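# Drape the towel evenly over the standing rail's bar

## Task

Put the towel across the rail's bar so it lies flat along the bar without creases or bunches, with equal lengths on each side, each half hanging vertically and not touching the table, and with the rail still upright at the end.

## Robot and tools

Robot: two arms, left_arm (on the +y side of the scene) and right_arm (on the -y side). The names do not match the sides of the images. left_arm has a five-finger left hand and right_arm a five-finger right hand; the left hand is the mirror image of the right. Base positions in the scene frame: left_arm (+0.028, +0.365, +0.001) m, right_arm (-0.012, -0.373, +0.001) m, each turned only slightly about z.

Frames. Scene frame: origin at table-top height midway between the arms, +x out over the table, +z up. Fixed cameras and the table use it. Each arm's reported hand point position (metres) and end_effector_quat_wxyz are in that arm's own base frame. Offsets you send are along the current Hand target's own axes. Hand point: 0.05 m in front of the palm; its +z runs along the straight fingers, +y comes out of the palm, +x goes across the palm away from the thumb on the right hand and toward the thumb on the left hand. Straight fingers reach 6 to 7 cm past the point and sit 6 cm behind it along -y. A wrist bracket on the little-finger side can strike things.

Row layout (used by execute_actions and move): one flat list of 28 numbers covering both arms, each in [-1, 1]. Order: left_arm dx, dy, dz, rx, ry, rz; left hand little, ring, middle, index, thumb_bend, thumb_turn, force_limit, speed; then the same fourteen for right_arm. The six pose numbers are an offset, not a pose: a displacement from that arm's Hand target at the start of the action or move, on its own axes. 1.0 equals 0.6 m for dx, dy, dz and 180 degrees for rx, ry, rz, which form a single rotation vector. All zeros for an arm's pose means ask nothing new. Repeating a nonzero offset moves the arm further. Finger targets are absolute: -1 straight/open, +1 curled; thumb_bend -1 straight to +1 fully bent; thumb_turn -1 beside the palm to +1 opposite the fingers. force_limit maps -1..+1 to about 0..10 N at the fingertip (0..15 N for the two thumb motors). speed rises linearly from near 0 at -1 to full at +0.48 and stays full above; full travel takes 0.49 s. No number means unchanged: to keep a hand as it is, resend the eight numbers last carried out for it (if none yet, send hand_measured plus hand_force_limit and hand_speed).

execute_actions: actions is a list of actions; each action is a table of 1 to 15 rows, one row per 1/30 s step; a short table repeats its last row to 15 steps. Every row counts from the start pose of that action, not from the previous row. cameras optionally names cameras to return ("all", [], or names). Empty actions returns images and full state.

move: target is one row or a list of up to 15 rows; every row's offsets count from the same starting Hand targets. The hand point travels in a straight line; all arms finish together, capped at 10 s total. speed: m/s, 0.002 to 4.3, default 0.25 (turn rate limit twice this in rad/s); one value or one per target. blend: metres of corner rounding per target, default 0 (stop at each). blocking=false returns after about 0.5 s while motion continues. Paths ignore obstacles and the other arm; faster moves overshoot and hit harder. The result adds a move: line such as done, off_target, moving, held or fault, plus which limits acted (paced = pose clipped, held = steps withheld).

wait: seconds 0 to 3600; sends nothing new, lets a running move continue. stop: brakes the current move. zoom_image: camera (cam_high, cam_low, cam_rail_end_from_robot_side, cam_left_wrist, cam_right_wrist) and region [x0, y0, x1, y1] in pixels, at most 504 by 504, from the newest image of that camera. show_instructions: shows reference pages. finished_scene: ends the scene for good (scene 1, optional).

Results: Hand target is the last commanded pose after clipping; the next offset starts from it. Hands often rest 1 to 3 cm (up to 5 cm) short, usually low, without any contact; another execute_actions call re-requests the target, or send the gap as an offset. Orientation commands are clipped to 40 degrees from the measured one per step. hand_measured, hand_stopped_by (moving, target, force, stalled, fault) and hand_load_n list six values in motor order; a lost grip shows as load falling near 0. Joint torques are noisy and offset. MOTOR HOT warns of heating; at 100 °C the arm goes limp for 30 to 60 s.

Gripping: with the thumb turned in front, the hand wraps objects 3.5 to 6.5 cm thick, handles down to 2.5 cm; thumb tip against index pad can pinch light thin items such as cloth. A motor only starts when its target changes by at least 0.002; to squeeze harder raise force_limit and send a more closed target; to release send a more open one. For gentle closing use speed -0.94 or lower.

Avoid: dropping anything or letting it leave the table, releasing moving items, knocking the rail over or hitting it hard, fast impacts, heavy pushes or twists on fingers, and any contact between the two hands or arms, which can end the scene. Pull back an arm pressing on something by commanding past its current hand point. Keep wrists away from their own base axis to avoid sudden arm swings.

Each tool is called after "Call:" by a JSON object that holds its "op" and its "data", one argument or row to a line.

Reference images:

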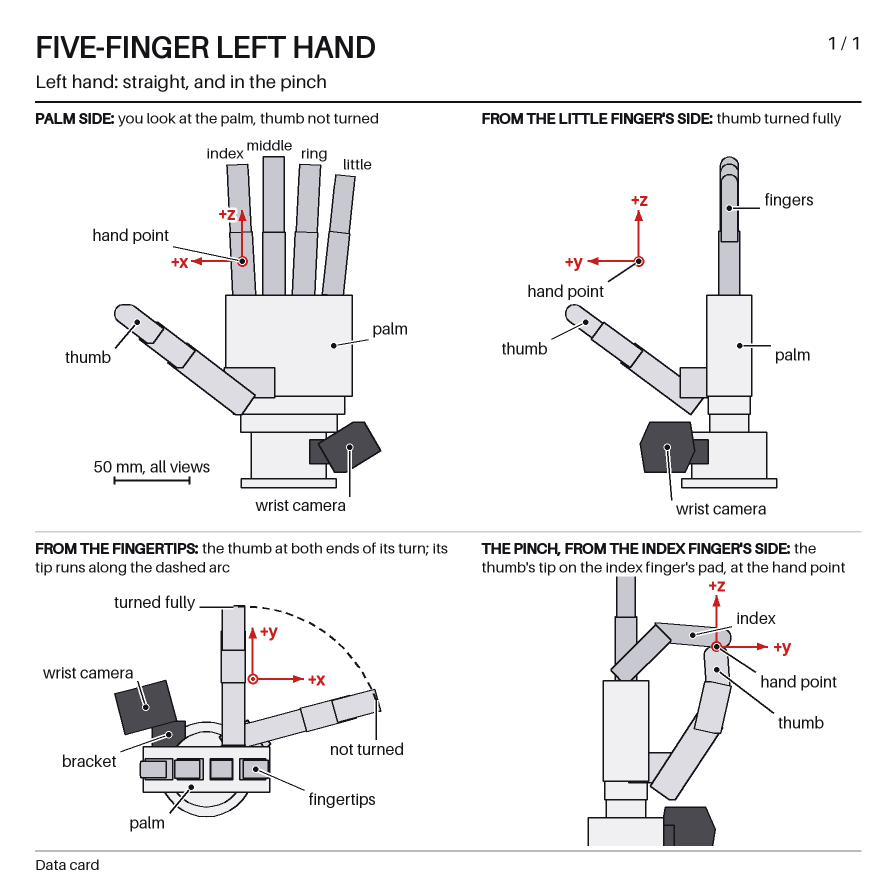

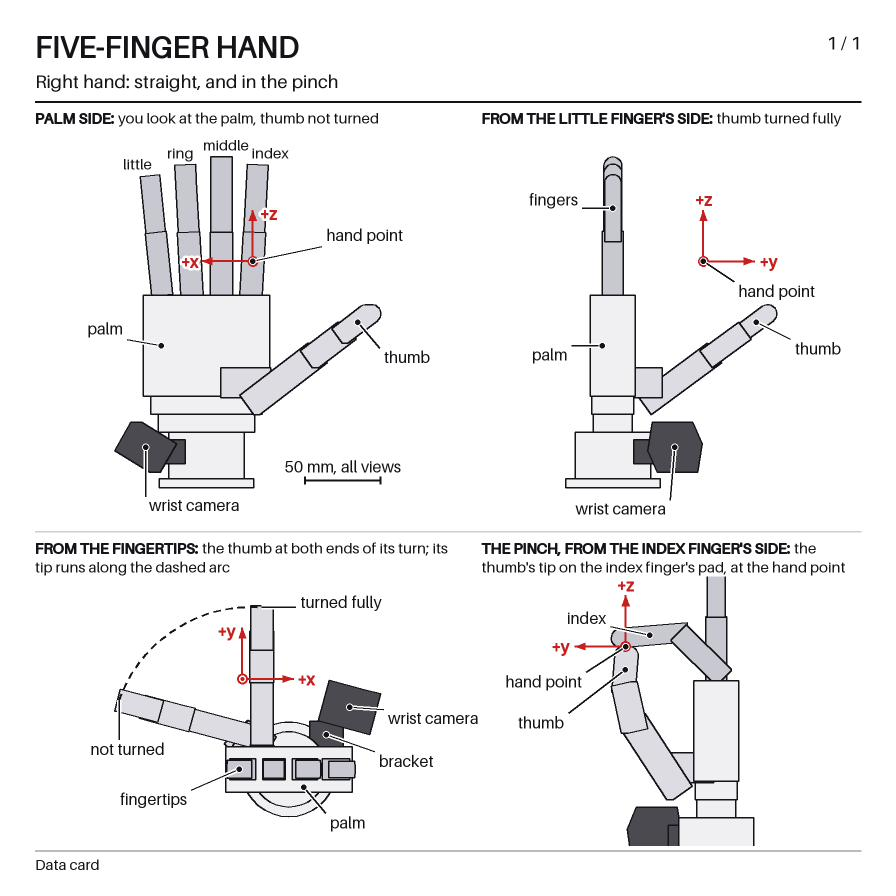

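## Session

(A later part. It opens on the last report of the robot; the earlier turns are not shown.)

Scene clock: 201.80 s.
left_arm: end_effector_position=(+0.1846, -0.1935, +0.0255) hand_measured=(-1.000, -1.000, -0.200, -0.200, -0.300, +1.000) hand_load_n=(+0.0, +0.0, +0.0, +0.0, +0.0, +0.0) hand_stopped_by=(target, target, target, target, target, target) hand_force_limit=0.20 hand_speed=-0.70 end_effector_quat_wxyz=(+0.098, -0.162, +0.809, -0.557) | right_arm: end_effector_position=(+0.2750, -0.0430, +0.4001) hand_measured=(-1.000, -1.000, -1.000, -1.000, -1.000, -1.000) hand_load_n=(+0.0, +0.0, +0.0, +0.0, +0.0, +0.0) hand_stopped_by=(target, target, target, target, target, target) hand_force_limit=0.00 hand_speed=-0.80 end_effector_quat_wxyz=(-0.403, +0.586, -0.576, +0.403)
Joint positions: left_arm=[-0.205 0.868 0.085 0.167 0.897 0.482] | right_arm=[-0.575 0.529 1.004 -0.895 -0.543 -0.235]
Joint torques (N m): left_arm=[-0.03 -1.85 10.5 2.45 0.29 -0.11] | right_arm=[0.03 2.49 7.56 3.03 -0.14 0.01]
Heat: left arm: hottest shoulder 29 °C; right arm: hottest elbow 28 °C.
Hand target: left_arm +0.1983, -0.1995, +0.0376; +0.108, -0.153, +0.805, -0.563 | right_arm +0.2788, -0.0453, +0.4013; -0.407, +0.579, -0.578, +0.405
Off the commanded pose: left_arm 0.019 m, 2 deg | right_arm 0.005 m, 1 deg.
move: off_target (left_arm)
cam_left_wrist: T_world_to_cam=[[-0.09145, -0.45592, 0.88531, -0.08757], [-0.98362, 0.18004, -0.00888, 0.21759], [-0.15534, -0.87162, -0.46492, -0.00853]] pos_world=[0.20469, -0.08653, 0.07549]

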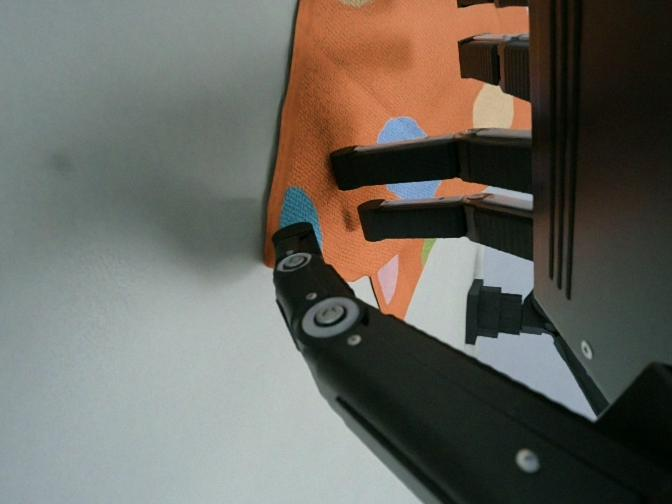

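Call:
{"op": "move", "data": {
  "target": [0.0037,0.0157,0.0155,0,0,0,-1,-1,-0.2,-0.2,-0.3,1,0.2,-0.7,0,0,0,0,0,0,-1,-1,-1,-1,-1,-1,0,-0.8],
  "speed": 0.05,
  "cameras": ["cam_left_wrist"]
}}

Scene clock: 205.63 s.
left_arm: end_effector_position=(+0.1942, -0.2010, +0.0217) hand_measured=(-1.000, -1.000, -0.200, -0.200, -0.300, +1.000) hand_load_n=(+0.0, +0.0, -0.5, +0.0, +0.0, +0.0) hand_stopped_by=(target, target, target, target, target, target) hand_force_limit=0.20 hand_speed=-0.70 end_effector_quat_wxyz=(+0.107, -0.158, +0.806, -0.560) | right_arm: end_effector_position=(+0.2750, -0.0430, +0.4001) hand_measured=(-1.000, -1.000, -1.000, -1.000, -1.000, -1.000) hand_load_n=(+0.0, +0.0, +0.0, +0.0, +0.0, +0.0) hand_stopped_by=(target, target, target, target, target, target) hand_force_limit=0.00 hand_speed=-0.80 end_effector_quat_wxyz=(-0.403, +0.586, -0.576, +0.403)
Joint positions: left_arm=[-0.238 0.968 0.085 0.313 0.868 0.451] | right_arm=[-0.575 0.529 1.004 -0.895 -0.543 -0.235]
Joint torques (N m): left_arm=[-0.56 -1.26 8.14 2.51 0.23 -0.08] | right_arm=[0.21 2.32 7.49 3.04 -0.13 0]
Heat: left arm: hottest shoulder 29 °C; right arm: hottest elbow 28 °C.
Hand target: left_arm +0.1983, -0.2055, +0.0255; +0.109, -0.153, +0.805, -0.563 | right_arm +0.2788, -0.0453, +0.4013; -0.407, +0.579, -0.578, +0.405
Off the commanded pose: left_arm 0.007 m, 1 deg | right_arm 0.005 m, 1 deg.
move: done
cam_left_wrist: T_world_to_cam=[[-0.10963, -0.452, 0.88526, -0.08237], [-0.98363, 0.17749, -0.03119, 0.22834], [-0.14303, -0.87418, -0.46406, -0.01827]] pos_world=[0.21296, -0.09373, 0.07156]

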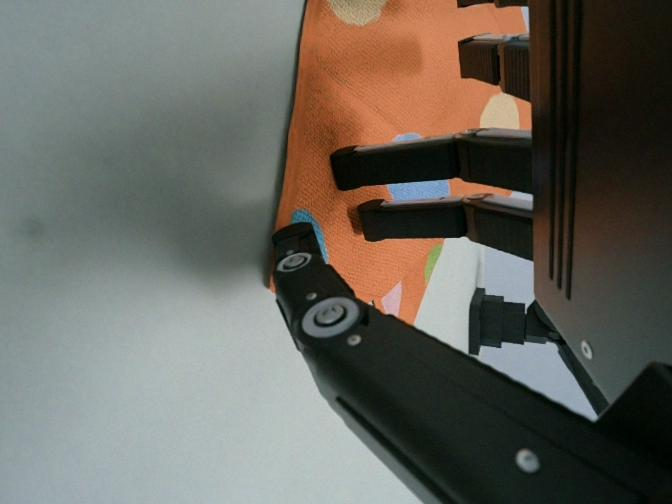

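Call:
{"op": "move", "data": {
  "target": [0.0124,0.0236,0.0033,0,0,0,-1,-1,-0.2,-0.2,-0.3,1,0.2,-0.7,0,0,0,0,0,0,-1,-1,-1,-1,-1,-1,0,-0.8],
  "speed": 0.05,
  "cameras": ["cam_left_wrist"]
}}

Scene clock: 210.53 s.
left_arm: end_effector_position=(+0.1989, -0.2043, +0.0195) hand_measured=(-1.000, -1.000, -0.200, -0.200, -0.300, +1.000) hand_load_n=(+0.0, +0.0, -0.5, +0.0, +0.0, +0.0) hand_stopped_by=(target, target, target, target, target, target) hand_force_limit=0.20 hand_speed=-0.70 end_effector_quat_wxyz=(+0.120, -0.148, +0.801, -0.568) | right_arm: end_effector_position=(+0.2750, -0.0430, +0.4001) hand_measured=(-1.000, -1.000, -1.000, -1.000, -1.000, -1.000) hand_load_n=(+0.0, -0.5, +0.0, +0.0, +0.0, +0.0) hand_stopped_by=(target, target, target, target, target, target) hand_force_limit=0.00 hand_speed=-0.80 end_effector_quat_wxyz=(-0.403, +0.586, -0.576, +0.403)
Joint positions: left_arm=[-0.248 1.029 0.072 0.431 0.861 0.44] | right_arm=[-0.575 0.529 1.004 -0.895 -0.543 -0.235]
Joint torques (N m): left_arm=[-0.56 -1.96 5.39 2.37 0.06 -0.07] | right_arm=[0.03 2.32 7.56 3.03 -0.13 0.01]
Heat: left arm: hottest shoulder 29 °C; right arm: hottest elbow 28 °C.
Hand target: left_arm +0.1903, -0.2054, +0.0115; +0.108, -0.153, +0.805, -0.563 | right_arm +0.2788, -0.0453, +0.4013; -0.407, +0.579, -0.578, +0.405
Off the commanded pose: left_arm 0.012 m, 2 deg | right_arm 0.005 m, 1 deg.
move: off_target (left_arm)
cam_left_wrist: T_world_to_cam=[[-0.14022, -0.44184, 0.88607, -0.07326], [-0.98179, 0.17789, -0.06666, 0.23394], [-0.12817, -0.87928, -0.45874, -0.02573]] pos_world=[0.21611, -0.09661, 0.06871]

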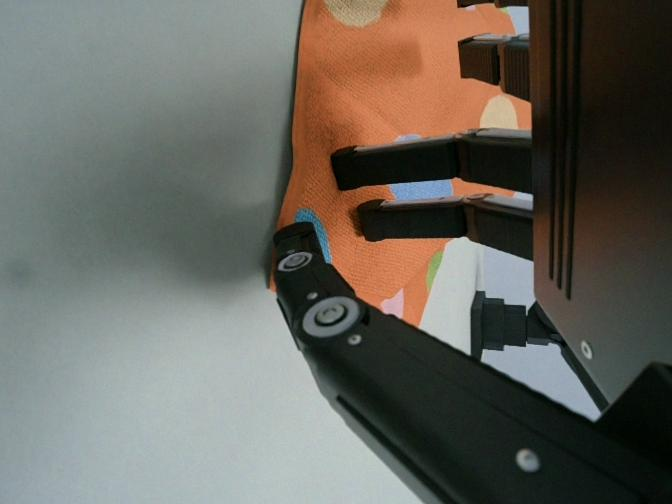

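Call:
{"op": "move", "data": {
  "target": [0.0062,0.0210,0.0050,0,0,0,-1,-1,0.12,0.12,0.08,1,0.4,-0.8,0,0,0,0,0,0,-1,-1,-1,-1,-1,-1,0,-0.8],
  "speed": 0.04,
  "cameras": ["cam_left_wrist"]
}}

Scene clock: 216.40 s.
left_arm: end_effector_position=(+0.2052, -0.2088, +0.0188) hand_measured=(-1.000, -1.000, +0.120, +0.120, +0.080, +1.000) hand_load_n=(+0.0, -0.5, +2.5, +0.0, +0.0, +0.0) hand_stopped_by=(target, target, target, target, target, target) hand_force_limit=0.40 hand_speed=-0.80 end_effector_quat_wxyz=(+0.134, -0.134, +0.794, -0.578) | right_arm: end_effector_position=(+0.2750, -0.0430, +0.4001) hand_measured=(-1.000, -1.000, -1.000, -1.000, -1.000, -1.000) hand_load_n=(+0.0, +0.0, +0.0, +0.0, +0.0, +0.0) hand_stopped_by=(target, target, target, target, target, target) hand_force_limit=0.00 hand_speed=-0.80 end_effector_quat_wxyz=(-0.403, +0.586, -0.576, +0.403)
Joint positions: left_arm=[-0.257 1.11 0.065 0.571 0.863 0.432] | right_arm=[-0.575 0.529 1.004 -0.895 -0.543 -0.235]
Joint torques (N m): left_arm=[0.03 -1.03 3.22 1.36 -0.17 -0.06] | right_arm=[-0.03 2.49 7.47 3.02 -0.15 0.01]
Heat: left arm: hottest shoulder 29 °C; right arm: hottest elbow 28 °C.
Hand target: left_arm +0.1864, -0.2054, -0.0013; +0.108, -0.153, +0.805, -0.563 | right_arm +0.2788, -0.0453, +0.4013; -0.407, +0.579, -0.578, +0.405
Off the commanded pose: left_arm 0.028 m, 4 deg | right_arm 0.005 m, 1 deg.
move: off_target (left_arm)
cam_left_wrist: T_world_to_cam=[[-0.18208, -0.42617, 0.88613, -0.06192], [-0.9765, 0.18403, -0.11214, 0.24187], [-0.11528, -0.88573, -0.44967, -0.03329]] pos_world=[0.22107, -0.10038, 0.06703]

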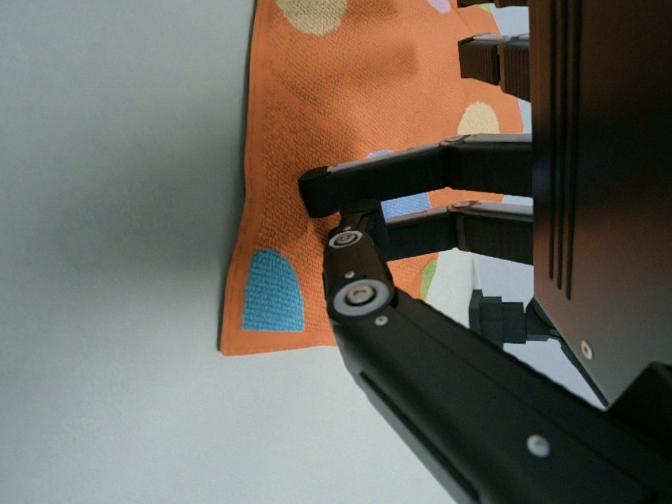

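Call:
{"op": "move", "data": {
  "target": [
    [-0.0233,-0.0893,-0.0227,0,0,0,-1,-1,0.12,0.12,0.08,1,0.4,-0.8,0,0,0,0,0,0,-1,-1,-1,-1,-1,-1,0,-0.8],
    [-0.0233,-0.0893,-0.0227,0,0,0,-1,-1,-1,-0.4,-0.2,0.7,0.0,-0.5,0,0,0,0,0,0,-1,-1,-1,-1,-1,-1,0,-0.8]
  ],
  "speed": 0.08,
  "cameras": ["cam_left_wrist","cam_high"]
}}

Scene clock: 235.17 s.
left_arm: end_effector_position=(+0.1884, -0.2044, +0.0411) hand_measured=(-1.000, -1.000, -1.000, -0.400, -0.200, +0.700) hand_load_n=(+0.0, +0.0, +0.0, +0.0, +0.0, +0.0) hand_stopped_by=(target, target, target, target, target, target) hand_force_limit=0.00 hand_speed=-0.50 end_effector_quat_wxyz=(+0.095, -0.161, +0.808, -0.559) | right_arm: end_effector_position=(+0.2750, -0.0430, +0.4001) hand_measured=(-1.000, -1.000, -1.000, -1.000, -1.000, -1.000) hand_load_n=(+0.0, +0.0, +0.0, +0.0, +0.0, -0.5) hand_stopped_by=(target, target, target, target, target, target) hand_force_limit=0.00 hand_speed=-0.80 end_effector_quat_wxyz=(-0.403, +0.586, -0.576, +0.403)
Joint positions: left_arm=[-0.257 0.828 0.118 0.131 0.863 0.432] | right_arm=[-0.575 0.529 1.004 -0.895 -0.543 -0.235]
Joint torques (N m): left_arm=[1.79 -2.14 10.7 1.35 0.49 0.11] | right_arm=[0.21 2.49 7.57 3.03 -0.13 0.02]
Heat: left arm: hottest shoulder 29 °C; right arm: hottest elbow 28 °C.
Hand target: left_arm +0.2013, -0.2054, +0.0537; +0.108, -0.153, +0.805, -0.563 | right_arm +0.2788, -0.0453, +0.4013; -0.407, +0.579, -0.578, +0.405
Off the commanded pose: left_arm 0.018 m, 2 deg | right_arm 0.005 m, 1 deg.
move: off_target (left_arm); target 2's new numbers were sent with left_arm's hand 0.018 m and 2 deg from that target
cam_left_wrist: T_world_to_cam=[[-0.09064, -0.45003, 0.8884, -0.10503], [-0.98261, 0.18557, -0.00625, 0.2243], [-0.16204, -0.87352, -0.45902, -0.00966]] pos_world=[0.20932, -0.09732, 0.09028]
Images, in order (width x height): cam_high 672x504, cam_left_wrist 672x504.

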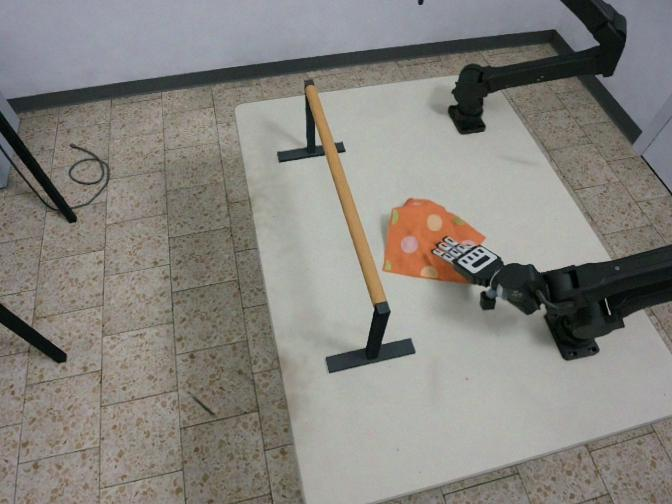

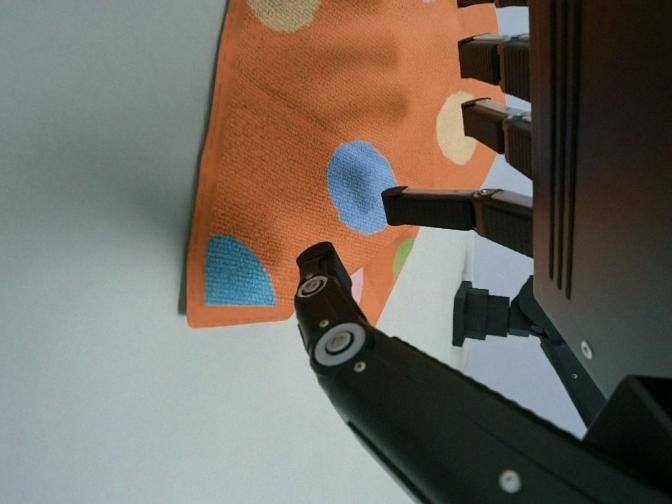

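Call:
{"op": "move", "data": {
  "target": [0.0013,0.0443,-0.0197,0,0,0,-1,-1,-1,-0.4,-0.2,0.7,0.0,-0.5,0,0,0,0,0,0,-1,-1,-1,-1,-1,-1,0,-0.8],
  "speed": 0.06,
  "cameras": ["cam_left_wrist"]
}}

Scene clock: 241.40 s.
left_arm: end_effector_position=(+0.1922, -0.1901, +0.0357) hand_measured=(-1.000, -1.000, -1.000, -0.400, -0.200, +0.700) hand_load_n=(+0.0, +0.0, +0.0, +0.0, +0.0, +0.0) hand_stopped_by=(target, target, target, target, target, target) hand_force_limit=0.00 hand_speed=-0.50 end_effector_quat_wxyz=(+0.105, -0.151, +0.804, -0.565) | right_arm: end_effector_position=(+0.2750, -0.0430, +0.4001) hand_measured=(-1.000, -1.000, -1.000, -1.000, -1.000, -1.000) hand_load_n=(+0.0, +0.0, +0.0, +0.0, +0.0, -0.5) hand_stopped_by=(target, target, target, target, target, target) hand_force_limit=0.00 hand_speed=-0.80 end_effector_quat_wxyz=(-0.403, +0.586, -0.576, +0.403)
Joint positions: left_arm=[-0.166 0.854 0.107 0.131 0.942 0.518] | right_arm=[-0.575 0.529 1.004 -0.895 -0.543 -0.235]
Joint torques (N m): left_arm=[2.32 -1.67 7.53 1.92 0.6 0.12] | right_arm=[0.03 2.49 7.43 3.03 -0.13 0.02]
Heat: left arm: hottest shoulder 29 °C; right arm: hottest elbow 28 °C.
Hand target: left_arm +0.1931, -0.1870, +0.0327; +0.108, -0.153, +0.805, -0.563 | right_arm +0.2788, -0.0453, +0.4013; -0.407, +0.579, -0.578, +0.405
Off the commanded pose: left_arm 0.004 m, 0 deg | right_arm 0.005 m, 1 deg.
move: done
cam_left_wrist: T_world_to_cam=[[-0.12, -0.44308, 0.88841, -0.08646], [-0.98105, 0.19002, -0.03775, 0.22708], [-0.1521, -0.87611, -0.45749, -0.00142]] pos_world=[0.21219, -0.08271, 0.08474]

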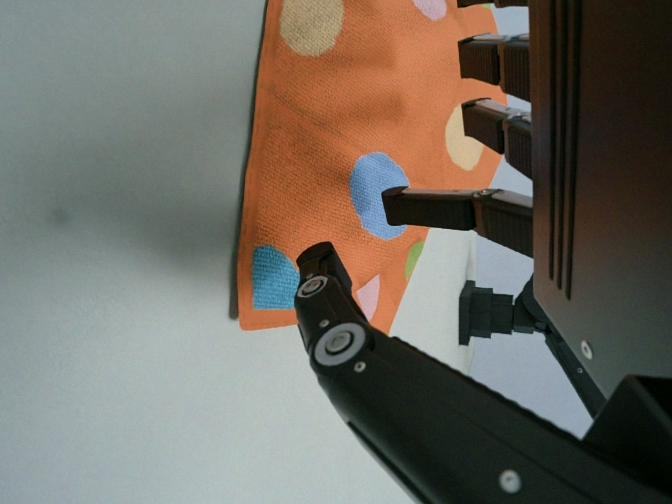

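Call:
{"op": "move", "data": {
  "target": [0.0162,0.036,-0.0015,0,0,0,-1,-1,-1,-0.4,-0.2,0.7,0.0,-0.5,0,0,0,0,0,0,-1,-1,-1,-1,-1,-1,0,-0.8],
  "speed": 0.05,
  "cameras": ["cam_left_wrist"]
}}

Scene clock: 245.80 s.
left_arm: end_effector_position=(+0.1795, -0.1858, +0.0150) hand_measured=(-1.000, -1.000, -1.000, -0.400, -0.200, +0.700) hand_load_n=(+0.0, +0.0, +0.0, +0.0, +0.0, +0.0) hand_stopped_by=(target, target, target, target, target, target) hand_force_limit=0.00 hand_speed=-0.50 end_effector_quat_wxyz=(+0.101, -0.153, +0.805, -0.564) | right_arm: end_effector_position=(+0.2750, -0.0430, +0.4001) hand_measured=(-1.000, -1.000, -1.000, -1.000, -1.000, -1.000) hand_load_n=(+0.0, +0.0, +0.0, +0.0, +0.0, -0.5) hand_stopped_by=(target, target, target, target, target, target) hand_force_limit=0.00 hand_speed=-0.80 end_effector_quat_wxyz=(-0.403, +0.586, -0.576, +0.403)
Joint positions: left_arm=[-0.151 0.913 0.053 0.223 0.954 0.534] | right_arm=[-0.575 0.529 1.004 -0.895 -0.543 -0.235]
Joint torques (N m): left_arm=[2.26 -0.85 6.43 2.26 0.56 0.17] | right_arm=[0.03 2.2 7.56 3 -0.13 0.02]
Heat: left arm: hottest shoulder 28 °C; right arm: hottest elbow 28 °C.
Hand target: left_arm +0.1811, -0.1828, +0.0127; +0.108, -0.153, +0.805, -0.563 | right_arm +0.2788, -0.0453, +0.4013; -0.407, +0.579, -0.578, +0.405
Off the commanded pose: left_arm 0.004 m, 1 deg | right_arm 0.005 m, 1 deg.
move: done
cam_left_wrist: T_world_to_cam=[[-0.11278, -0.44437, 0.88872, -0.06935], [-0.98119, 0.19086, -0.02908, 0.21299], [-0.1567, -0.87528, -0.45753, -0.00804]] pos_world=[0.1999, -0.07851, 0.06415]

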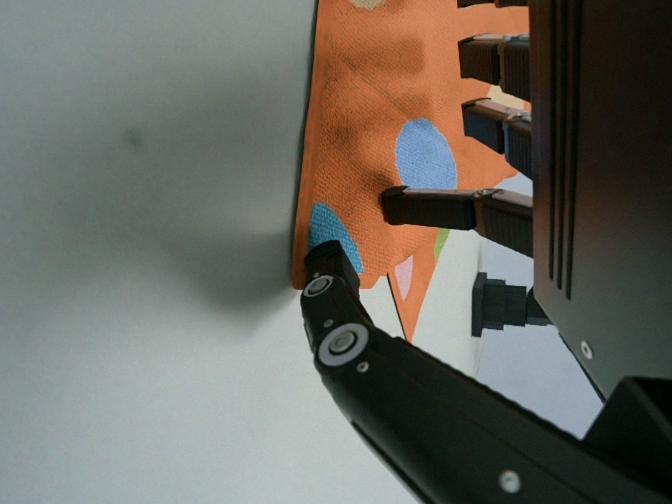

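Call:
{"op": "move", "data": {
  "target": [0.002,0.0157,0.0057,0,0,0,-1,-1,-1,-0.4,-0.2,0.7,0.0,-0.5,0,0,0,0,0,0,-1,-1,-1,-1,-1,-1,0,-0.8],
  "speed": 0.05,
  "cameras": ["cam_left_wrist"]
}}

Scene clock: 249.03 s.
left_arm: end_effector_position=(+0.1836, -0.1874, +0.0109) hand_measured=(-1.000, -1.000, -1.000, -0.400, -0.200, +0.700) hand_load_n=(+0.0, +0.0, +0.0, +0.5, -2.0, +0.5) hand_stopped_by=(target, target, target, target, target, target) hand_force_limit=0.00 hand_speed=-0.50 end_effector_quat_wxyz=(+0.109, -0.144, +0.802, -0.570) | right_arm: end_effector_position=(+0.2750, -0.0430, +0.4001) hand_measured=(-1.000, -1.000, -1.000, -1.000, -1.000, -1.000) hand_load_n=(+0.0, +0.0, +0.0, +0.0, +0.0, +0.0) hand_stopped_by=(target, target, target, target, target, target) hand_force_limit=0.00 hand_speed=-0.80 end_effector_quat_wxyz=(-0.403, +0.586, -0.576, +0.403)
Joint positions: left_arm=[-0.151 0.993 0.044 0.338 0.963 0.534] | right_arm=[-0.575 0.529 1.004 -0.895 -0.543 -0.235]
Joint torques (N m): left_arm=[1.96 -0.91 5.35 1.94 0.12 0.13] | right_arm=[0.03 2.49 7.51 2.97 -0.14 -0.01]
Heat: left arm: hottest shoulder 28 °C; right arm: hottest elbow 28 °C.
Hand target: left_arm +0.1801, -0.1833, +0.0028; +0.109, -0.153, +0.805, -0.563 | right_arm +0.2788, -0.0453, +0.4013; -0.407, +0.579, -0.578, +0.405
Off the commanded pose: left_arm 0.010 m, 1 deg | right_arm 0.005 m, 1 deg.
move: done
cam_left_wrist: T_world_to_cam=[[-0.13835, -0.43544, 0.88953, -0.05955], [-0.97873, 0.19747, -0.05556, 0.21834], [-0.15146, -0.8783, -0.45349, -0.01235]] pos_world=[0.20359, -0.07989, 0.0595]

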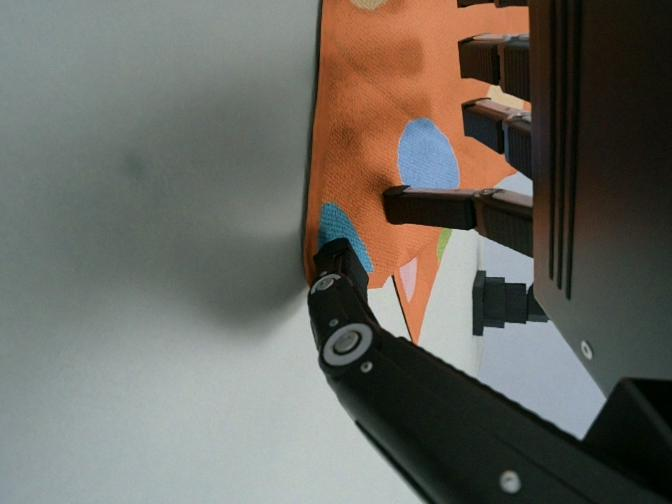

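Call:
{"op": "move", "data": {
  "target": [0,0.0094,0.0034,0,0,0,-1,-1,-1,0.35,-0.2,0.7,0.2,-0.8,0,0,0,0,0,0,-1,-1,-1,-1,-1,-1,0,-0.8],
  "speed": 0.05,
  "cameras": ["cam_left_wrist"]
}}

Scene clock: 253.03 s.
left_arm: end_effector_position=(+0.1885, -0.1897, +0.0120) hand_measured=(-1.000, -1.000, -1.000, -0.052, -0.200, +0.700) hand_load_n=(+0.0, +0.0, +0.0, +5.5, +0.0, -0.5) hand_stopped_by=(target, target, target, force, target, target) hand_force_limit=0.20 hand_speed=-0.80 end_effector_quat_wxyz=(+0.116, -0.135, +0.797, -0.577) | right_arm: end_effector_position=(+0.2750, -0.0430, +0.4001) hand_measured=(-1.000, -1.000, -1.000, -1.000, -1.000, -1.000) hand_load_n=(-0.5, +0.0, +0.0, +0.0, +0.0, +0.0) hand_stopped_by=(target, target, target, target, target, target) hand_force_limit=0.00 hand_speed=-0.80 end_effector_quat_wxyz=(-0.403, +0.586, -0.576, +0.403)
Joint positions: left_arm=[-0.151 1.043 0.042 0.422 0.974 0.526] | right_arm=[-0.575 0.529 1.004 -0.895 -0.543 -0.235]
Joint torques (N m): left_arm=[1.79 -0.38 4.46 1.36 -0.28 0.18] | right_arm=[0.15 2.26 7.51 3.04 -0.13 0.02]
Heat: left arm: hottest shoulder 28 °C; right arm: hottest elbow 28 °C.
Hand target: left_arm +0.1801, -0.1833, -0.0032; +0.109, -0.153, +0.805, -0.563 | right_arm +0.2788, -0.0453, +0.4013; -0.407, +0.579, -0.578, +0.405
Off the commanded pose: left_arm 0.018 m, 3 deg | right_arm 0.005 m, 1 deg.
move: off_target (left_arm)
cam_left_wrist: T_world_to_cam=[[-0.16315, -0.42233, 0.89164, -0.05372], [-0.97577, 0.20264, -0.08256, 0.22429], [-0.14582, -0.8835, -0.44515, -0.0152]] pos_world=[0.20787, -0.08157, 0.05965]

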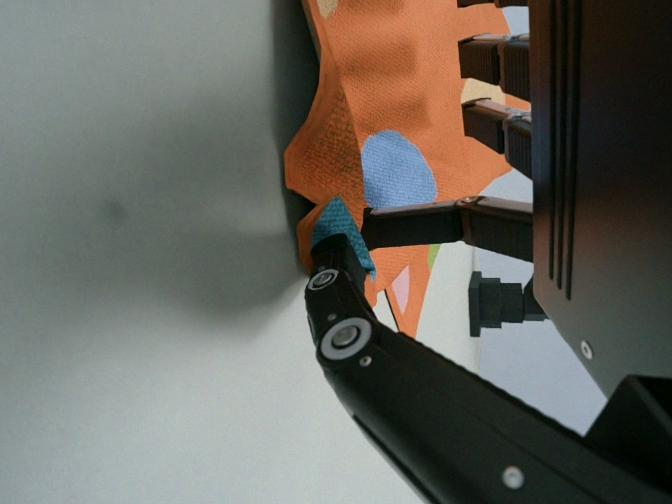

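Call:
{"op": "move", "data": {
  "target": [0,-0.0094,-0.0034,0,0,0,-1,-1,-1,0.4,-0.2,0.7,0.5,-0.8,0,0,0,0,0,0,-1,-1,-1,-1,-1,-1,0,-0.8],
  "speed": 0.05,
  "cameras": ["cam_left_wrist"]
}}

Scene clock: 257.67 s.
left_arm: end_effector_position=(+0.1869, -0.1890, +0.0146) hand_measured=(-1.000, -1.000, -1.000, +0.148, -0.200, +0.700) hand_load_n=(+0.0, +0.0, +0.0, +7.5, +0.0, -2.0) hand_stopped_by=(target, target, target, force, target, target) hand_force_limit=0.50 hand_speed=-0.80 end_effector_quat_wxyz=(+0.116, -0.137, +0.798, -0.576) | right_arm: end_effector_position=(+0.2750, -0.0430, +0.4001) hand_measured=(-1.000, -1.000, -1.000, -1.000, -1.000, -1.000) hand_load_n=(+0.0, +0.0, +0.0, -0.5, +0.0, +0.0) hand_stopped_by=(target, target, target, target, target, target) hand_force_limit=0.00 hand_speed=-0.80 end_effector_quat_wxyz=(-0.403, +0.586, -0.576, +0.403)
Joint positions: left_arm=[-0.151 1 0.042 0.378 0.97 0.525] | right_arm=[-0.575 0.529 1.004 -0.895 -0.543 -0.235]
Joint torques (N m): left_arm=[1.55 -2.26 5.33 0.69 -0.17 0.2] | right_arm=[-0.15 2.37 7.5 2.99 -0.14 0.02]
Heat: left arm: hottest shoulder 28 °C; right arm: hottest elbow 29 °C.
Hand target: left_arm +0.1800, -0.1833, +0.0027; +0.108, -0.153, +0.805, -0.563 | right_arm +0.2788, -0.0453, +0.4013; -0.407, +0.579, -0.578, +0.405
Off the commanded pose: left_arm 0.015 m, 3 deg | right_arm 0.005 m, 1 deg.
move: off_target (left_arm)
cam_left_wrist: T_world_to_cam=[[-0.15965, -0.42478, 0.89111, -0.05705], [-0.97664, 0.19947, -0.07989, 0.22248], [-0.14381, -0.88305, -0.4467, -0.014]] pos_world=[0.20616, -0.08098, 0.06235]

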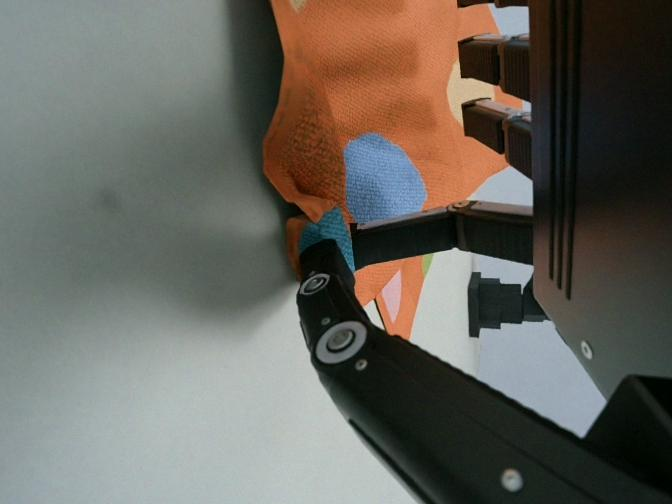

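Call:
{"op": "move", "data": {
  "target": [0,-0.0940,-0.0342,0,0,0,-1,-1,-1,0.4,-0.2,0.7,0.5,-0.8,0,0,0,0,0,0,-1,-1,-1,-1,-1,-1,0,-0.8],
  "speed": 0.05,
  "cameras": ["cam_left_wrist","cam_high"]
}}

Scene clock: 262.10 s.
left_arm: end_effector_position=(+0.1671, -0.1837, +0.0467) hand_measured=(-1.000, -1.000, -1.000, +0.148, -0.200, +0.700) hand_load_n=(+0.0, +0.0, +0.0, +0.0, +0.5, +0.0) hand_stopped_by=(target, target, target, force, target, target) hand_force_limit=0.50 hand_speed=-0.80 end_effector_quat_wxyz=(+0.091, -0.164, +0.807, -0.560) | right_arm: end_effector_position=(+0.2750, -0.0430, +0.4001) hand_measured=(-1.000, -1.000, -1.000, -1.000, -1.000, -1.000) hand_load_n=(+0.0, +0.0, +0.0, +0.0, +0.0, -0.5) hand_stopped_by=(target, target, target, target, target, target) hand_force_limit=0.00 hand_speed=-0.80 end_effector_quat_wxyz=(-0.403, +0.586, -0.576, +0.403)
Joint positions: left_arm=[-0.151 0.616 0.101 -0.146 0.95 0.526] | right_arm=[-0.575 0.529 1.004 -0.895 -0.543 -0.235]
Joint torques (N m): left_arm=[1.44 -1.08 12.3 1.32 0.57 0.19] | right_arm=[0.03 2.26 7.53 3.03 -0.13 0.02]
Heat: left arm: hottest shoulder 28 °C; right arm: hottest elbow 29 °C.
Hand target: left_arm +0.1800, -0.1833, +0.0628; +0.109, -0.153, +0.805, -0.563 | right_arm +0.2788, -0.0453, +0.4013; -0.407, +0.579, -0.578, +0.405
Off the commanded pose: left_arm 0.021 m, 2 deg | right_arm 0.005 m, 1 deg.
move: off_target (left_arm)
cam_left_wrist: T_world_to_cam=[[-0.08366, -0.44795, 0.89014, -0.10355], [-0.98276, 0.18487, 0.00066, 0.19914], [-0.16485, -0.87474, -0.45569, 0.00775]] pos_world=[0.18833, -0.07642, 0.09557]
Images, in order (width x height): cam_high 672x504, cam_left_wrist 672x504.

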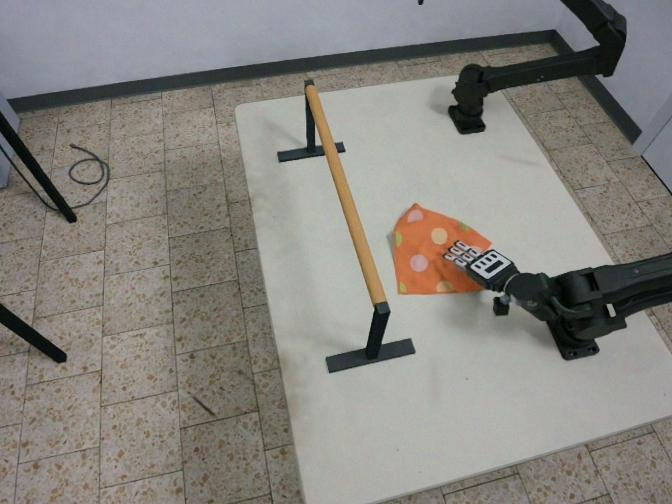

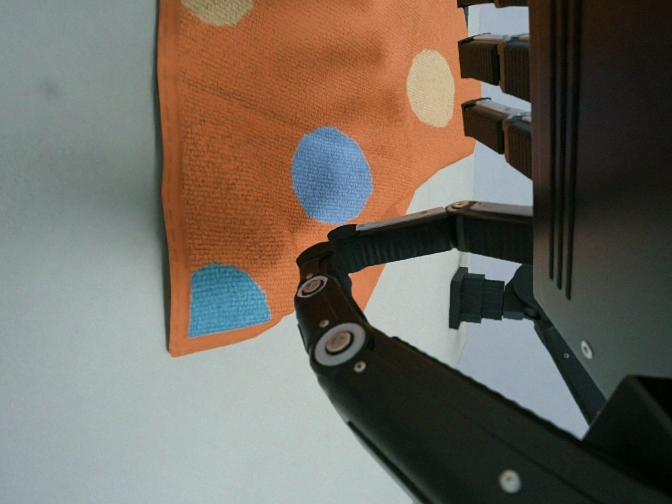

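Call:
{"op": "zoom_image", "data": {
  "camera": "cam_high",
  "region": [370, 190, 520, 310]
}}

Scaled by 3.360 from the camera's image (finer frame: 960x720).

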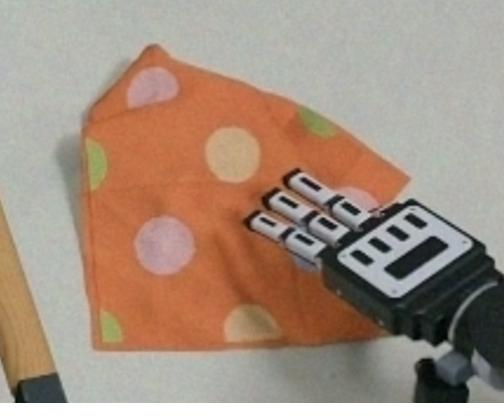

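Call:
{"op": "move", "data": {
  "target": [
    [0,-0.0627,-0.0228,0,0,0,-1,-1,-1,-0.4,-0.2,0.7,0.0,-0.5,0,0,0,0,0,0,-1,-1,-1,-1,-1,-1,0,-0.8],
    [-0.2481,-0.0867,0.1407,0,0.0611,0.0222,-1,-1,-1,-0.4,-0.2,0.7,0.0,-0.5,0,0,0,0,0,0,-1,-1,-1,-1,-1,-1,0,-0.8]
  ],
  "speed": 0.12,
  "cameras": ["cam_left_wrist","cam_high"]
}}

Scene clock: 286.83 s.
left_arm: end_effector_position=(+0.3463, -0.2123, +0.0775) hand_measured=(-1.000, -1.000, -1.000, -0.400, -0.200, +0.700) hand_load_n=(+0.0, +0.0, +0.0, +0.0, +0.0, +0.0) hand_stopped_by=(target, target, target, target, target, target) hand_force_limit=0.00 hand_speed=-0.50 end_effector_quat_wxyz=(+0.049, -0.084, +0.816, -0.570) | right_arm: end_effector_position=(+0.2750, -0.0430, +0.4001) hand_measured=(-1.000, -1.000, -1.000, -1.000, -1.000, -1.000) hand_load_n=(+0.0, +0.0, +0.0, +0.0, +0.0, -0.5) hand_stopped_by=(target, target, target, target, target, target) hand_force_limit=0.00 hand_speed=-0.80 end_effector_quat_wxyz=(-0.403, +0.586, -0.576, +0.403)
Joint positions: left_arm=[-0.135 1.391 0.648 -0.117 1.097 0.785] | right_arm=[-0.575 0.529 1.004 -0.895 -0.543 -0.235]
Joint torques (N m): left_arm=[-0.62 -7.94 10.21 1.06 0.77 0.13] | right_arm=[0.15 2.49 7.49 3 -0.14 0.01]
Heat: left arm: hottest elbow 31 °C; right arm: hottest elbow 29 °C.
Hand target: left_arm +0.3540, -0.2186, +0.0830; +0.050, -0.071, +0.816, -0.571 | right_arm +0.2788, -0.0453, +0.4013; -0.407, +0.579, -0.578, +0.405
Off the commanded pose: left_arm 0.011 m, 2 deg | right_arm 0.005 m, 1 deg.
move: off_target (left_arm)
cam_left_wrist: T_world_to_cam=[[-0.1829, -0.41823, 0.88974, -0.08805], [-0.93276, 0.35979, -0.02262, 0.40218], [-0.31066, -0.83404, -0.45592, 0.08534]] pos_world=[0.38555, -0.11035, 0.12635]
Images, in order (width x height): cam_high 672x504, cam_left_wrist 672x504.

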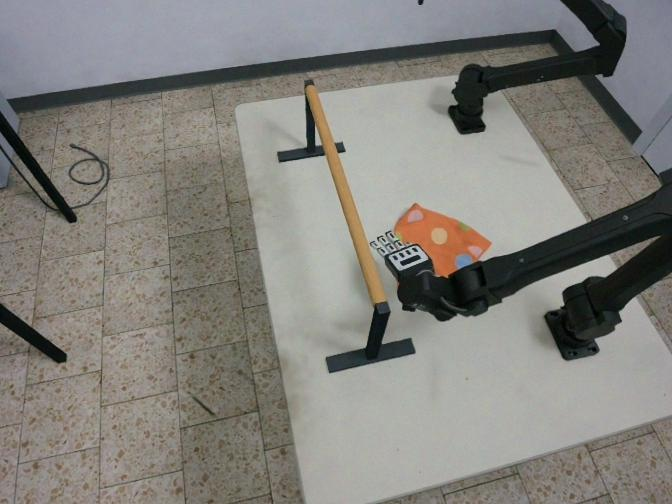

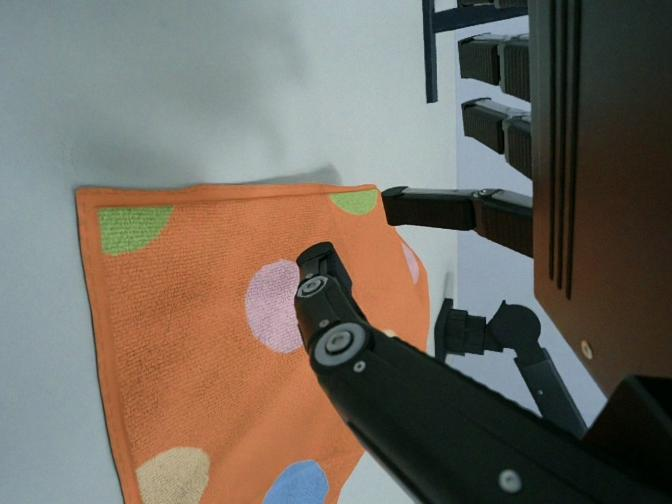

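Call:
{"op": "move", "data": {
  "target": [-0.0418,0.0888,0.0122,0,0.0522,0.019,-1,-1,-1,-0.4,-0.2,0.7,0.0,-0.5,0,0,0,0,0,0,-1,-1,-1,-1,-1,-1,0,-0.8],
  "speed": 0.1,
  "cameras": ["cam_left_wrist"]
}}

Scene clock: 293.80 s.
left_arm: end_effector_position=(+0.3582, -0.2075, +0.0293) hand_measured=(-1.000, -1.000, -1.000, -0.400, -0.200, +0.700) hand_load_n=(+0.0, +0.0, +0.0, +0.0, +0.0, +0.0) hand_stopped_by=(target, target, target, target, target, target) hand_force_limit=0.00 hand_speed=-0.50 end_effector_quat_wxyz=(-0.010, +0.001, +0.820, -0.572) | right_arm: end_effector_position=(+0.2750, -0.0430, +0.4001) hand_measured=(-1.000, -1.000, -1.000, -1.000, -1.000, -1.000) hand_load_n=(+0.0, +0.0, +0.0, +0.0, +0.0, +0.0) hand_stopped_by=(target, target, target, target, target, target) hand_force_limit=0.00 hand_speed=-0.80 end_effector_quat_wxyz=(-0.403, +0.586, -0.576, +0.403)
Joint positions: left_arm=[-0.117 1.641 0.82 -0.488 1.205 1.275] | right_arm=[-0.575 0.529 1.004 -0.895 -0.543 -0.235]
Joint torques (N m): left_arm=[2.37 -9.58 10.02 0.43 1 0.16] | right_arm=[0.15 2.55 7.51 3 -0.13 0]
Heat: left arm: hottest elbow 31 °C; right arm: hottest elbow 29 °C.
Hand target: left_arm +0.3769, -0.2032, +0.0306; +0.000, +0.001, +0.819, -0.573 | right_arm +0.2788, -0.0453, +0.4013; -0.407, +0.579, -0.578, +0.405
Off the commanded pose: left_arm 0.019 m, 1 deg | right_arm 0.005 m, 1 deg.
move: off_target (left_arm)
cam_left_wrist: T_world_to_cam=[[-0.26484, -0.37171, 0.88977, -0.002], [-0.83955, 0.5428, -0.02314, 0.41501], [-0.47436, -0.75313, -0.45582, 0.14646]] pos_world=[0.41737, -0.11571, 0.07815]

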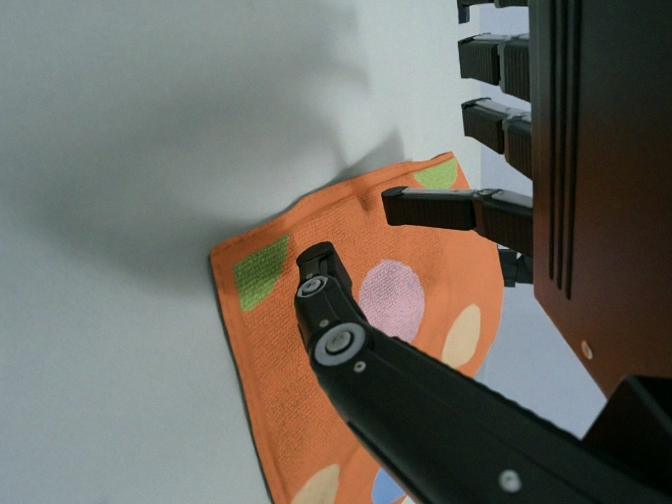

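Call:
{"op": "move", "data": {
  "target": [-0.0067,0.026,-0.0083,0,0,0,-1,-1,-1,-0.4,-0.2,0.7,0.0,-0.5,0,0,0,0,0,0,-1,-1,-1,-1,-1,-1,0,-0.8],
  "speed": 0.05,
  "cameras": ["cam_left_wrist"]
}}

Scene clock: 297.50 s.
left_arm: end_effector_position=(+0.3610, -0.1980, +0.0161) hand_measured=(-1.000, -1.000, -1.000, -0.400, -0.200, +0.700) hand_load_n=(+0.0, +0.0, +0.0, +0.0, +0.0, +0.0) hand_stopped_by=(target, target, target, target, target, target) hand_force_limit=0.00 hand_speed=-0.50 end_effector_quat_wxyz=(-0.012, -0.001, +0.820, -0.572) | right_arm: end_effector_position=(+0.2750, -0.0430, +0.4001) hand_measured=(-1.000, -1.000, -1.000, -1.000, -1.000, -1.000) hand_load_n=(+0.0, +0.0, +0.0, +0.0, +0.0, -0.5) hand_stopped_by=(target, target, target, target, target, target) hand_force_limit=0.00 hand_speed=-0.80 end_effector_quat_wxyz=(-0.403, +0.586, -0.576, +0.403)
Joint positions: left_arm=[-0.092 1.685 0.833 -0.527 1.212 1.344] | right_arm=[-0.575 0.529 1.004 -0.895 -0.543 -0.235]
Joint torques (N m): left_arm=[2.55 -9.88 9.73 0.47 0.95 0.14] | right_arm=[-0.15 2.37 7.51 3.04 -0.13 0.01]
Heat: left arm: hottest elbow 31 °C; right arm: hottest elbow 29 °C.
Hand target: left_arm +0.3809, -0.1930, +0.0176; +0.000, +0.001, +0.819, -0.573 | right_arm +0.2788, -0.0453, +0.4013; -0.407, +0.579, -0.578, +0.405
Off the commanded pose: left_arm 0.021 m, 1 deg | right_arm 0.005 m, 1 deg.
move: off_target (left_arm)
cam_left_wrist: T_world_to_cam=[[-0.26033, -0.37132, 0.89126, 0.01253], [-0.83937, 0.54322, -0.01885, 0.41193], [-0.47716, -0.75301, -0.45309, 0.14995]] pos_world=[0.42058, -0.1062, 0.06454]

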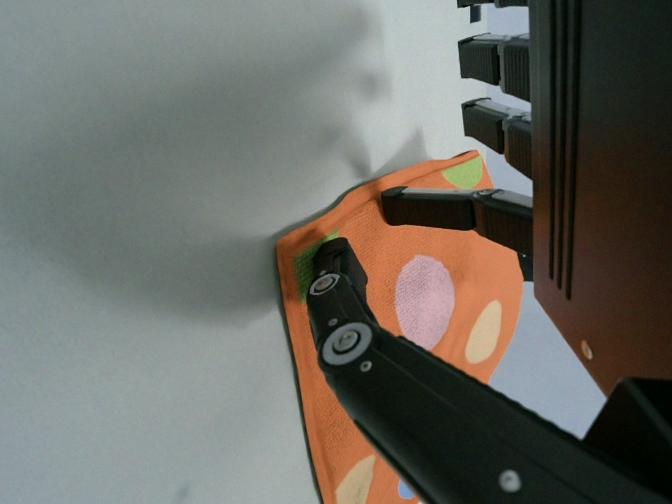

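Call:
{"op": "move", "data": {
  "target": [0,0.0157,0.0057,0,0,0,-1,-1,-1,-0.4,-0.2,0.7,0.0,-0.5,0,0,0,0,0,0,-1,-1,-1,-1,-1,-1,0,-0.8],
  "speed": 0.05,
  "cameras": ["cam_left_wrist"]
}}

Scene clock: 300.27 s.
left_arm: end_effector_position=(+0.3615, -0.1983, +0.0142) hand_measured=(-1.000, -1.000, -1.000, -0.400, -0.200, +0.700) hand_load_n=(+0.0, +0.0, +0.0, +0.0, -2.0, +0.5) hand_stopped_by=(target, target, target, target, target, target) hand_force_limit=0.00 hand_speed=-0.50 end_effector_quat_wxyz=(-0.015, -0.003, +0.818, -0.575) | right_arm: end_effector_position=(+0.2750, -0.0430, +0.4001) hand_measured=(-1.000, -1.000, -1.000, -1.000, -1.000, -1.000) hand_load_n=(+0.0, -0.5, +0.0, +0.0, +0.0, -0.5) hand_stopped_by=(target, target, target, target, target, target) hand_force_limit=0.00 hand_speed=-0.80 end_effector_quat_wxyz=(-0.403, +0.586, -0.576, +0.403)
Joint positions: left_arm=[-0.09 1.696 0.836 -0.527 1.22 1.345] | right_arm=[-0.575 0.529 1.004 -0.895 -0.543 -0.235]
Joint torques (N m): left_arm=[2.14 -9.29 8.91 1.65 0.61 0.21] | right_arm=[0.21 2.55 7.49 2.99 -0.14 0]
Heat: left arm: hottest elbow 31 °C; right arm: hottest elbow 29 °C.
Hand target: left_arm +0.3810, -0.1931, +0.0076; +0.000, +0.001, +0.819, -0.573 | right_arm +0.2788, -0.0453, +0.4013; -0.407, +0.579, -0.578, +0.405
Off the commanded pose: left_arm 0.021 m, 2 deg | right_arm 0.005 m, 1 deg.
move: off_target (left_arm)
cam_left_wrist: T_world_to_cam=[[-0.25461, -0.36488, 0.89557, 0.01331], [-0.83947, 0.54313, -0.01738, 0.41244], [-0.48007, -0.75622, -0.44459, 0.1495]] pos_world=[0.42139, -0.10609, 0.06172]

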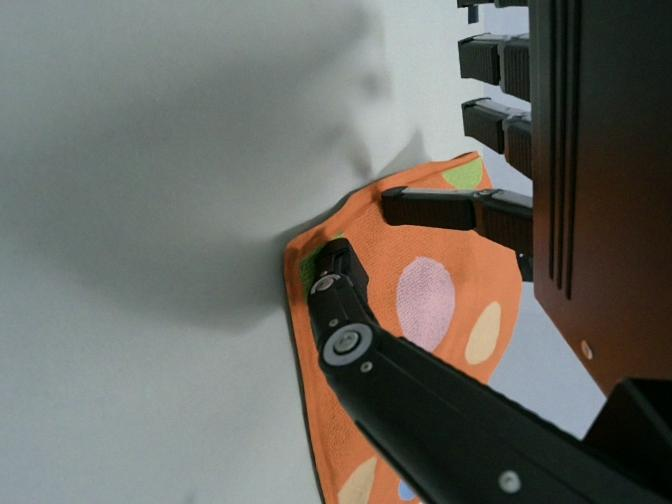

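Call:
{"op": "move", "data": {
  "target": [0,0.0125,0.0046,0,0,0,-1,-1,-1,0.35,-0.2,0.7,0.3,-0.8,0,0,0,0,0,0,-1,-1,-1,-1,-1,-1,0,-0.8],
  "speed": 0.05,
  "cameras": ["cam_left_wrist"]
}}

Scene clock: 303.60 s.
left_arm: end_effector_position=(+0.3640, -0.2016, +0.0157) hand_measured=(-1.000, -1.000, -1.000, +0.188, -0.200, +0.700) hand_load_n=(+0.0, +0.0, +0.0, +7.5, +0.0, +0.0) hand_stopped_by=(target, target, target, force, target, target) hand_force_limit=0.30 hand_speed=-0.80 end_effector_quat_wxyz=(-0.013, +0.001, +0.809, -0.587) | right_arm: end_effector_position=(+0.2750, -0.0430, +0.4001) hand_measured=(-1.000, -1.000, -1.000, -1.000, -1.000, -1.000) hand_load_n=(+0.0, +0.0, +0.0, +0.0, +0.0, +0.0) hand_stopped_by=(target, target, target, target, target, target) hand_force_limit=0.00 hand_speed=-0.80 end_effector_quat_wxyz=(-0.403, +0.586, -0.576, +0.403)
Joint positions: left_arm=[-0.089 1.707 0.839 -0.507 1.25 1.344] | right_arm=[-0.575 0.529 1.004 -0.895 -0.543 -0.235]
Joint torques (N m): left_arm=[2.26 -9.35 8.38 1.62 -0.51 0.2] | right_arm=[-0.03 2.49 7.5 2.99 -0.12 0.02]
Heat: left arm: hottest elbow 31 °C; right arm: hottest elbow 29 °C.
Hand target: left_arm +0.3810, -0.1932, -0.0004; +0.000, +0.001, +0.819, -0.573 | right_arm +0.2788, -0.0453, +0.4013; -0.407, +0.579, -0.578, +0.405
Off the commanded pose: left_arm 0.025 m, 3 deg | right_arm 0.005 m, 1 deg.
move: off_target (left_arm)
cam_left_wrist: T_world_to_cam=[[-0.26237, -0.33634, 0.90445, 0.01984], [-0.83687, 0.54596, -0.03973, 0.41631], [-0.48043, -0.76733, -0.42472, 0.1463]] pos_world=[0.42389, -0.10836, 0.06073]

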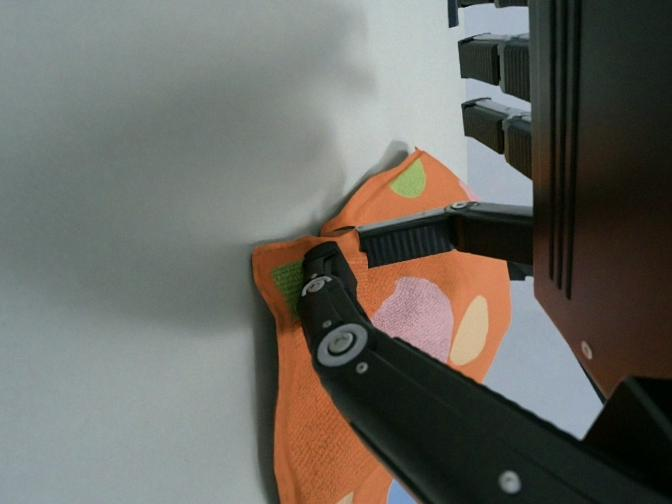

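Call:
{"op": "zoom_image", "data": {
  "camera": "cam_left_wrist",
  "region": [230, 130, 480, 340]
}}

Scaled by 2.016 from the camera's image (finer frame: 960x720).

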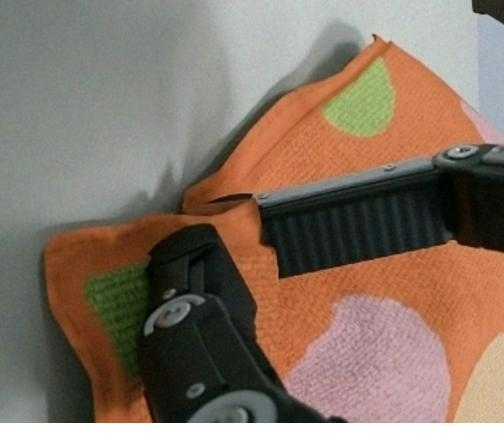

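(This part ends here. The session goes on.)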